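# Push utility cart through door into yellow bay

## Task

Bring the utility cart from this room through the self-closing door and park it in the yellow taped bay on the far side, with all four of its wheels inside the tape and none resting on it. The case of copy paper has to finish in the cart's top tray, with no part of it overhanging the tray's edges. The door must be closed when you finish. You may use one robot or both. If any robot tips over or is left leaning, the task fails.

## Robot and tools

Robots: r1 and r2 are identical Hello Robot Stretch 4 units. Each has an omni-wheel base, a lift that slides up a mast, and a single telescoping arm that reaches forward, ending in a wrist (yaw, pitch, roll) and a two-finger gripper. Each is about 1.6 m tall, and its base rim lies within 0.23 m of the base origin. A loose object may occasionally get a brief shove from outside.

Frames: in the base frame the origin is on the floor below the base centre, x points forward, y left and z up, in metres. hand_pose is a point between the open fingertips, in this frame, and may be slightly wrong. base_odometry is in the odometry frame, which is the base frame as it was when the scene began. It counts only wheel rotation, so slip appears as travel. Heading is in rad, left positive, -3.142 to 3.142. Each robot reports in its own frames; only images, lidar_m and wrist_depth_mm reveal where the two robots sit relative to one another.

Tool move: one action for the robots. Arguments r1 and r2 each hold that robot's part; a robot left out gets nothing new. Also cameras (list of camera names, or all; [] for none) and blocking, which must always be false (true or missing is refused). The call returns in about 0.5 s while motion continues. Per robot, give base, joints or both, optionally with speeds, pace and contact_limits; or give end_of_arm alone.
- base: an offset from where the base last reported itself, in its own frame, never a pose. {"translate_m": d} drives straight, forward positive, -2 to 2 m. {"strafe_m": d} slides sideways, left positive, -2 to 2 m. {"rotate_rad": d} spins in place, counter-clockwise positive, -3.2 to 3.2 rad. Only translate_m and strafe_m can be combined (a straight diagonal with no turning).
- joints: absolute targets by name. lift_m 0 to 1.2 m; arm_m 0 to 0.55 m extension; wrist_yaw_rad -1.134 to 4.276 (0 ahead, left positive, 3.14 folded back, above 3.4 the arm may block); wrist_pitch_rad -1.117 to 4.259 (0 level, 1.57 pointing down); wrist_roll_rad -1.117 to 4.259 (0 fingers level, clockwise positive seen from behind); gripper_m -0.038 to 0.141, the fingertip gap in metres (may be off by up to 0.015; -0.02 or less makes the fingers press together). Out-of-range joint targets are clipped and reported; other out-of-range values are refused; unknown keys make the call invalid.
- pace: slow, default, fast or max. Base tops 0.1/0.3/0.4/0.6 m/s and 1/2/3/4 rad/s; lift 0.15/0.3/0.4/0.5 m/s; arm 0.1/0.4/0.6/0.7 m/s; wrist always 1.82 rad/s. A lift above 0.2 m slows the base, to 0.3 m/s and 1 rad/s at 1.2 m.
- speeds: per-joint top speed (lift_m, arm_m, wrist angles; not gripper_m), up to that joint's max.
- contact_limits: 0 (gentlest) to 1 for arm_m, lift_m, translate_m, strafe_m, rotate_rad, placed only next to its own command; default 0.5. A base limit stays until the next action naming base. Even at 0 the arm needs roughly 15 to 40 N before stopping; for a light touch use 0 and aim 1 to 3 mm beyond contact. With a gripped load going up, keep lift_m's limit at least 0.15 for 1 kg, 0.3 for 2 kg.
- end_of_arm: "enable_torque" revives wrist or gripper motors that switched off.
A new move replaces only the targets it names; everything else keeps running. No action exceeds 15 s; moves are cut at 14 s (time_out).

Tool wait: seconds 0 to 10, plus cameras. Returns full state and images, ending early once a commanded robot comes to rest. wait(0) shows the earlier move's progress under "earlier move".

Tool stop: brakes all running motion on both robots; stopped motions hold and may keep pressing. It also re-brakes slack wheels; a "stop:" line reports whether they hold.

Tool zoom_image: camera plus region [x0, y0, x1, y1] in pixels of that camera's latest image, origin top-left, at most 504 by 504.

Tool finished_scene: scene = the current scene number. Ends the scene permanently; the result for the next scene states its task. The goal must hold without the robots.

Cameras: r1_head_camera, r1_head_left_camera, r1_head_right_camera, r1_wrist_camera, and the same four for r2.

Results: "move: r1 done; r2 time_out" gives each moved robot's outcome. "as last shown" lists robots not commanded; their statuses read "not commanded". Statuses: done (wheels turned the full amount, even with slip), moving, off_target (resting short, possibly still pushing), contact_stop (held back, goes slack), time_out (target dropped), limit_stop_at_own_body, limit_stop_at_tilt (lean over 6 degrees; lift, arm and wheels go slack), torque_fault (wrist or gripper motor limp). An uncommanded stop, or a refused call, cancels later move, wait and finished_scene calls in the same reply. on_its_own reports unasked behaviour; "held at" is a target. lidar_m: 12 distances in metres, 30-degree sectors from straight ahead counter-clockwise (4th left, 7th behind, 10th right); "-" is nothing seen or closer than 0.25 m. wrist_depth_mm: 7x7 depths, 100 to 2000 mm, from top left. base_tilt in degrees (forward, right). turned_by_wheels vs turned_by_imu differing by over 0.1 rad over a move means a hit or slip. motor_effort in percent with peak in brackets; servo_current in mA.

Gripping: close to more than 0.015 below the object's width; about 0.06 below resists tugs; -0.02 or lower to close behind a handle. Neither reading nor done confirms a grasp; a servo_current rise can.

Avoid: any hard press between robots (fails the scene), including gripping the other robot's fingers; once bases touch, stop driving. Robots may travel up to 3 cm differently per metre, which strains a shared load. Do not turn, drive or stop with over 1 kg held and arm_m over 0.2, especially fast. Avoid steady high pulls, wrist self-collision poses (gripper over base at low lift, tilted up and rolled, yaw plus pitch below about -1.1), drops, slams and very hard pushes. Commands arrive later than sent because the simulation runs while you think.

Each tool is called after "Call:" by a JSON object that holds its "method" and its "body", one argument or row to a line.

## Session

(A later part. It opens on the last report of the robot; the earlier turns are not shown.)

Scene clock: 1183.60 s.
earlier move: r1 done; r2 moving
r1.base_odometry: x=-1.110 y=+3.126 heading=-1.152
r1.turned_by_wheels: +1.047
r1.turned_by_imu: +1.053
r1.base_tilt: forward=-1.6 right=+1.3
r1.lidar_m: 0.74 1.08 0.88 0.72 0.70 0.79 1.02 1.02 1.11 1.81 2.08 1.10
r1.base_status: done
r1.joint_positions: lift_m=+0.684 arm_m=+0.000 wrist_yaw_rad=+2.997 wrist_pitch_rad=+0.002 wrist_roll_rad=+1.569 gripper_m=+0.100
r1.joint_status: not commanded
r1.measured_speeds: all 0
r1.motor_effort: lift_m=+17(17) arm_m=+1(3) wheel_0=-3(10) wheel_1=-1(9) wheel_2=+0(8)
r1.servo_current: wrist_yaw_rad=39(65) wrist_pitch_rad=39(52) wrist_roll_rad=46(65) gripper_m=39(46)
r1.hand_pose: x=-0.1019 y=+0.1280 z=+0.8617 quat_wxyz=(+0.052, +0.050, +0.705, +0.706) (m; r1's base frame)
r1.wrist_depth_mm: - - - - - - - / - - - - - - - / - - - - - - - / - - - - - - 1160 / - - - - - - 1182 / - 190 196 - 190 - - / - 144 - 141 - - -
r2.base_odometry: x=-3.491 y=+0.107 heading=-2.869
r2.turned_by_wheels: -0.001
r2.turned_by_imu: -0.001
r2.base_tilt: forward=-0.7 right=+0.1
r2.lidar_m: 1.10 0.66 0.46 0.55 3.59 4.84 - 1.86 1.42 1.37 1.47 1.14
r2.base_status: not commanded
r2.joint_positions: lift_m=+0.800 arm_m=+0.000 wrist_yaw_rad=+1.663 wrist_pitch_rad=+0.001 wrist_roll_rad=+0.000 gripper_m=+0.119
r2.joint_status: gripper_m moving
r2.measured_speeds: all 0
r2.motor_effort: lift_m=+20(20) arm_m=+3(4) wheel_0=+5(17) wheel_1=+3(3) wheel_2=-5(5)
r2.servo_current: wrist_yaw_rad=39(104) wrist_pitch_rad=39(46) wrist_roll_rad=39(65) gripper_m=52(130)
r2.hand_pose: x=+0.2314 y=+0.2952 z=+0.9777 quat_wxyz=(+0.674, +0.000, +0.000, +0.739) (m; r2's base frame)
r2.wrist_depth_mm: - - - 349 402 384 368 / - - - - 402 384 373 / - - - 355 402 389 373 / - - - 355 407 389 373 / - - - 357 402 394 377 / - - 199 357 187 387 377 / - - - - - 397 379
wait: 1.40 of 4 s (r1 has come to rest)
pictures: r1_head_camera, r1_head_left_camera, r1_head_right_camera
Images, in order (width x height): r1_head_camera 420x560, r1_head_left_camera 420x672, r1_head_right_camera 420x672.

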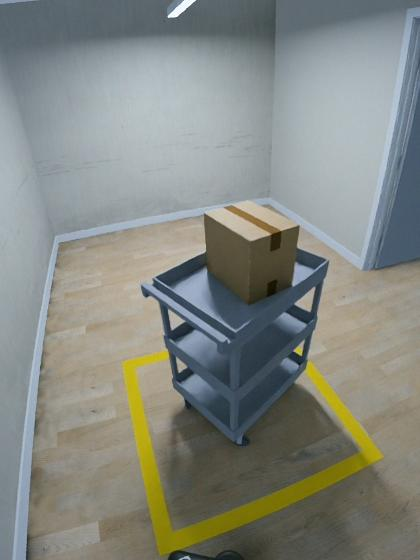

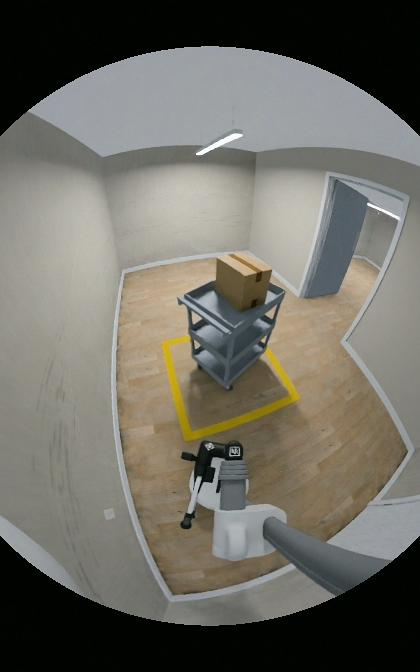

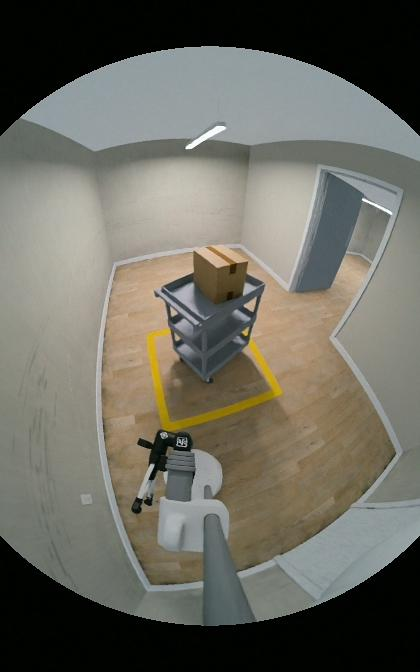

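Call:
{"method": "move", "body": {
  "r1": {"base":{"strafe_m":-1.1}},
  "blocking": false,
  "cameras": []
}}

Call:
{"method": "wait", "body": {
  "seconds": 6,
  "cameras": []
}}

Call:
{"method": "move", "body": {
  "r1": {"base":{"rotate_rad":0.75}},
  "blocking": false,
  "cameras": []
}}

Call:
{"method": "wait", "body": {
  "seconds": 4,
  "cameras": ["r1_head_camera","r1_head_right_camera","r2_head_left_camera"]
}}

Scene clock: 1200.10 s.
earlier move: r2 done
move: r1 moving
r1.base_odometry: x=-1.143 y=+3.111 heading=-1.152
r1.turned_by_wheels: +0.000
r1.turned_by_imu: -0.001
r1.base_tilt: forward=-1.6 right=+1.3
r1.lidar_m: 0.74 0.99 0.91 0.74 0.73 0.80 1.03 1.01 1.08 1.80 2.03 1.14
r1.base_status: strafe_m moving
r1.joint_positions: lift_m=+0.684 arm_m=+0.000 wrist_yaw_rad=+2.997 wrist_pitch_rad=+0.002 wrist_roll_rad=+1.569 gripper_m=+0.100
r1.joint_status: not commanded
r1.measured_speeds: translate_m=+0.000 strafe_m=-0.140 rotate_rad=+0.002 lift_m=+0.000 arm_m=+0.000 wrist_yaw_rad=+0.000 wrist_pitch_rad=+0.000 wrist_roll_rad=+0.000
r1.motor_effort: lift_m=+17(17) arm_m=-3(4) wheel_0=+11(11) wheel_1=-10(10) wheel_2=-1(1)
r1.servo_current: wrist_yaw_rad=33(65) wrist_pitch_rad=33(46) wrist_roll_rad=33(59) gripper_m=46(46)
r1.hand_pose: x=-0.1019 y=+0.1280 z=+0.8617 quat_wxyz=(+0.052, +0.050, +0.705, +0.706) (m; r1's base frame)
r1.wrist_depth_mm: - - - - - - - / - - - - - - - / - - - - - - - / - - - - - - 1182 / - - - - - - 1138 / - 190 196 - 190 - - / - 143 - 141 - - -
r2.base_odometry: x=-3.491 y=+0.107 heading=-2.869
r2.turned_by_wheels: +0.000
r2.turned_by_imu: +0.001
r2.base_tilt: forward=-0.7 right=+0.0
r2.lidar_m: 1.10 1.17 1.68 3.37 3.59 4.86 - 1.86 1.43 1.37 1.46 1.14
r2.base_status: not commanded
r2.joint_positions: lift_m=+0.800 arm_m=+0.000 wrist_yaw_rad=+1.663 wrist_pitch_rad=+0.001 wrist_roll_rad=+0.000 gripper_m=+0.120
r2.joint_status: all done
r2.measured_speeds: all 0
r2.motor_effort: lift_m=+20(20) arm_m=+4(4) wheel_0=+5(5) wheel_1=+3(3) wheel_2=-5(5)
r2.servo_current: wrist_yaw_rad=39(59) wrist_pitch_rad=39(46) wrist_roll_rad=39(52) gripper_m=46(59)
r2.hand_pose: x=+0.2314 y=+0.2952 z=+0.9777 quat_wxyz=(+0.674, +0.000, +0.000, +0.739) (m; r2's base frame)
r2.wrist_depth_mm: - - - - - - - / - - - - - - - / - - - - - - - / - - - - - - - / - - - - - - - / - - 201 - 200 - - / - - - - - - -
pictures: none
No camera images: "cameras" was empty.

Scene clock: 1204.60 s.
earlier move: r1 done
r1.base_odometry: x=-2.115 y=+2.679 heading=-1.152
r1.turned_by_wheels: +0.000
r1.turned_by_imu: -0.008
r1.base_tilt: forward=-1.6 right=+1.3
r1.lidar_m: 1.97 1.29 1.29 1.73 1.62 0.76 0.61 0.60 0.73 1.06 1.05 1.17
r1.base_status: done
r1.joint_positions: lift_m=+0.684 arm_m=+0.000 wrist_yaw_rad=+2.997 wrist_pitch_rad=+0.002 wrist_roll_rad=+1.569 gripper_m=+0.100
r1.joint_status: not commanded
r1.measured_speeds: all 0
r1.motor_effort: lift_m=+17(17) arm_m=-3(4) wheel_0=+1(11) wheel_1=-1(11) wheel_2=+0(2)
r1.servo_current: wrist_yaw_rad=59(72) wrist_pitch_rad=46(52) wrist_roll_rad=59(65) gripper_m=39(52)
r1.hand_pose: x=-0.1019 y=+0.1280 z=+0.8617 quat_wxyz=(+0.052, +0.050, +0.705, +0.706) (m; r1's base frame)
r1.wrist_depth_mm: - - - - - - 1138 / - - - - - - - / - - - - - - - / - - - - - - - / - - - - - - - / - 190 195 - 189 - - / - 143 - 141 - - -
r2.base_odometry: x=-3.491 y=+0.107 heading=-2.869
r2.turned_by_wheels: +0.000
r2.turned_by_imu: +0.001
r2.base_tilt: forward=-0.7 right=+0.0
r2.lidar_m: 1.07 1.15 1.70 3.35 3.57 4.83 - 1.87 1.43 1.37 1.47 1.13
r2.base_status: not commanded
r2.joint_positions: lift_m=+0.800 arm_m=+0.000 wrist_yaw_rad=+1.663 wrist_pitch_rad=+0.001 wrist_roll_rad=+0.000 gripper_m=+0.120
r2.joint_status: all done
r2.measured_speeds: all 0
r2.motor_effort: lift_m=+20(20) arm_m=+4(4) wheel_0=+5(6) wheel_1=+3(3) wheel_2=-5(5)
r2.servo_current: wrist_yaw_rad=65(65) wrist_pitch_rad=46(46) wrist_roll_rad=39(65) gripper_m=52(59)
r2.hand_pose: x=+0.2314 y=+0.2952 z=+0.9777 quat_wxyz=(+0.674, +0.000, +0.000, +0.739) (m; r2's base frame)
r2.wrist_depth_mm: - - - - - - - / - - - - - - - / - - - - - - - / - - - - - - - / - - - - - - - / - - 201 - 200 - - / - - - - - - -
wait: 4.50 of 6 s (r1 has come to rest)
pictures: none
No camera images: "cameras" was empty.

Scene clock: 1205.10 s.
move: r1 moving
r1.base_odometry: x=-2.115 y=+2.679 heading=-0.899
r1.turned_by_wheels: +0.253
r1.turned_by_imu: +0.253
r1.base_tilt: forward=-1.6 right=+1.3
r1.lidar_m: 1.36 1.29 1.86 1.70 1.05 0.67 0.61 0.61 0.85 1.05 1.06 1.37
r1.base_status: rotate_rad moving
r1.joint_positions: lift_m=+0.684 arm_m=+0.000 wrist_yaw_rad=+2.997 wrist_pitch_rad=+0.002 wrist_roll_rad=+1.569 gripper_m=+0.100
r1.joint_status: not commanded
r1.measured_speeds: translate_m=-0.001 strafe_m=+0.001 rotate_rad=+0.979 lift_m=+0.000 arm_m=+0.000 wrist_yaw_rad=+0.000 wrist_pitch_rad=+0.000 wrist_roll_rad=+0.000
r1.motor_effort: lift_m=+17(17) arm_m=-3(4) wheel_0=-8(9) wheel_1=-5(8) wheel_2=-6(7)
r1.servo_current: wrist_yaw_rad=46(59) wrist_pitch_rad=39(46) wrist_roll_rad=65(65) gripper_m=46(52)
r1.hand_pose: x=-0.1019 y=+0.1280 z=+0.8617 quat_wxyz=(+0.052, +0.050, +0.705, +0.706) (m; r1's base frame)
r1.wrist_depth_mm: - - - - - - - / - - - - - - - / - - - - - - - / - - - - - - - / - - - - - - - / - 190 195 - 189 - - / - 144 - 141 - - -
r2: as last shown
r2.turned_by_imu: +0.000
r2.lidar_m: 1.10 1.15 1.70 3.32 3.58 4.83 - 1.89 1.42 1.38 1.48 1.13
r2.motor_effort: lift_m=+20(20) arm_m=+3(4) wheel_0=+5(5) wheel_1=+3(3) wheel_2=-5(5)
r2.servo_current: wrist_yaw_rad=52(59) wrist_pitch_rad=46(46) wrist_roll_rad=39(52) gripper_m=52(59)
r2.wrist_depth_mm: - - - - - - - / - - - - - - - / - - - - - - - / - - - - - - - / - - - - - - - / - - 200 - 199 - - / - - - - - - -
pictures: none
No camera images: "cameras" was empty.

Scene clock: 1206.13 s.
earlier move: r1 done
r1.base_odometry: x=-2.115 y=+2.679 heading=-0.402
r1.turned_by_wheels: +0.497
r1.turned_by_imu: +0.500
r1.base_tilt: forward=-1.6 right=+1.2
r1.lidar_m: 1.28 1.89 1.71 1.10 0.69 0.60 0.61 0.80 1.02 1.06 1.35 1.38
r1.base_status: done
r1.joint_positions: lift_m=+0.684 arm_m=+0.000 wrist_yaw_rad=+2.997 wrist_pitch_rad=+0.002 wrist_roll_rad=+1.569 gripper_m=+0.100
r1.joint_status: not commanded
r1.measured_speeds: all 0
r1.motor_effort: lift_m=+17(17) arm_m=-4(4) wheel_0=-2(9) wheel_1=-2(8) wheel_2=+1(8)
r1.servo_current: wrist_yaw_rad=46(65) wrist_pitch_rad=46(52) wrist_roll_rad=26(65) gripper_m=39(52)
r1.hand_pose: x=-0.1019 y=+0.1280 z=+0.8617 quat_wxyz=(+0.052, +0.050, +0.705, +0.706) (m; r1's base frame)
r1.wrist_depth_mm: - - - - - - - / - - - - - - - / - - - - - - - / - - - - - - - / - - - - - - - / - 190 196 - 191 - - / - 144 - 141 - - -
r2.base_odometry: x=-3.491 y=+0.107 heading=-2.869
r2.turned_by_wheels: +0.000
r2.turned_by_imu: +0.000
r2.base_tilt: forward=-0.7 right=+0.1
r2.lidar_m: 1.10 1.18 1.73 3.36 3.59 4.85 - 1.87 1.42 1.37 1.48 1.13
r2.base_status: not commanded
r2.joint_positions: lift_m=+0.800 arm_m=+0.000 wrist_yaw_rad=+1.663 wrist_pitch_rad=+0.001 wrist_roll_rad=+0.000 gripper_m=+0.120
r2.joint_status: not commanded
r2.measured_speeds: all 0
r2.motor_effort: lift_m=+20(20) arm_m=+4(4) wheel_0=+5(5) wheel_1=+3(3) wheel_2=-5(5)
r2.servo_current: wrist_yaw_rad=46(65) wrist_pitch_rad=46(46) wrist_roll_rad=46(59) gripper_m=46(59)
r2.hand_pose: x=+0.2314 y=+0.2952 z=+0.9777 quat_wxyz=(+0.674, +0.000, +0.000, +0.739) (m; r2's base frame)
r2.wrist_depth_mm: - - - - - - - / - - - - - - - / - - - - - - - / - - - - - - - / - - - - - - - / - - 201 - 200 - - / - - - - - - -
wait: 1.03 of 4 s (r1 has come to rest)
pictures: r1_head_camera, r1_head_right_camera, r2_head_left_camera
Images, in order (width x height): r1_head_camera 420x560, r1_head_right_camera 420x672, r2_head_left_camera 420x672.

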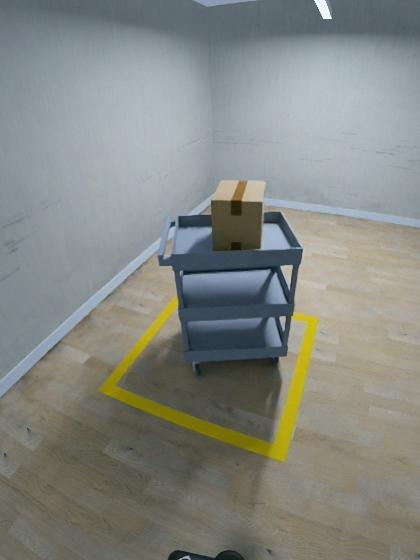

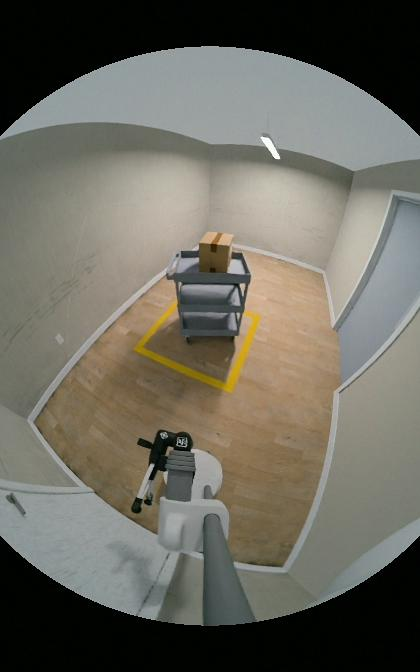

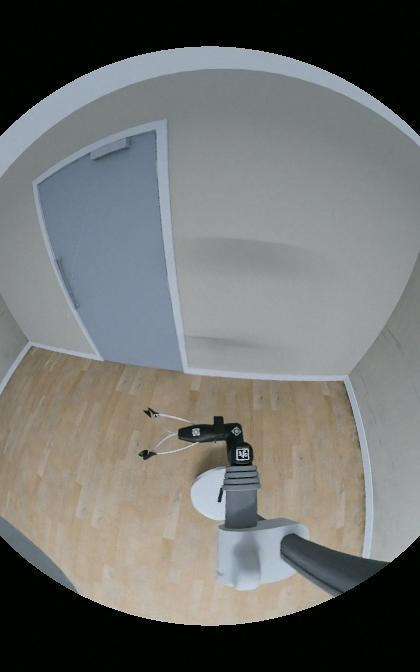

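Call:
{"method": "zoom_image", "body": {
  "camera": "r1_head_camera",
  "region": [160, 280, 330, 390]
}}

Scaled by 2.965 from the camera's 420x560 image, which has a finer 600x800 frame.

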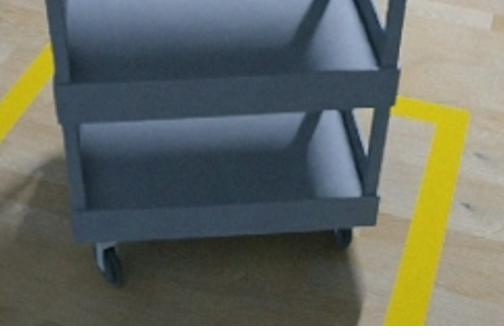

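Call:
{"method": "finished_scene", "body": {
  "scene": 2
}}

The scene is finished: the task was done.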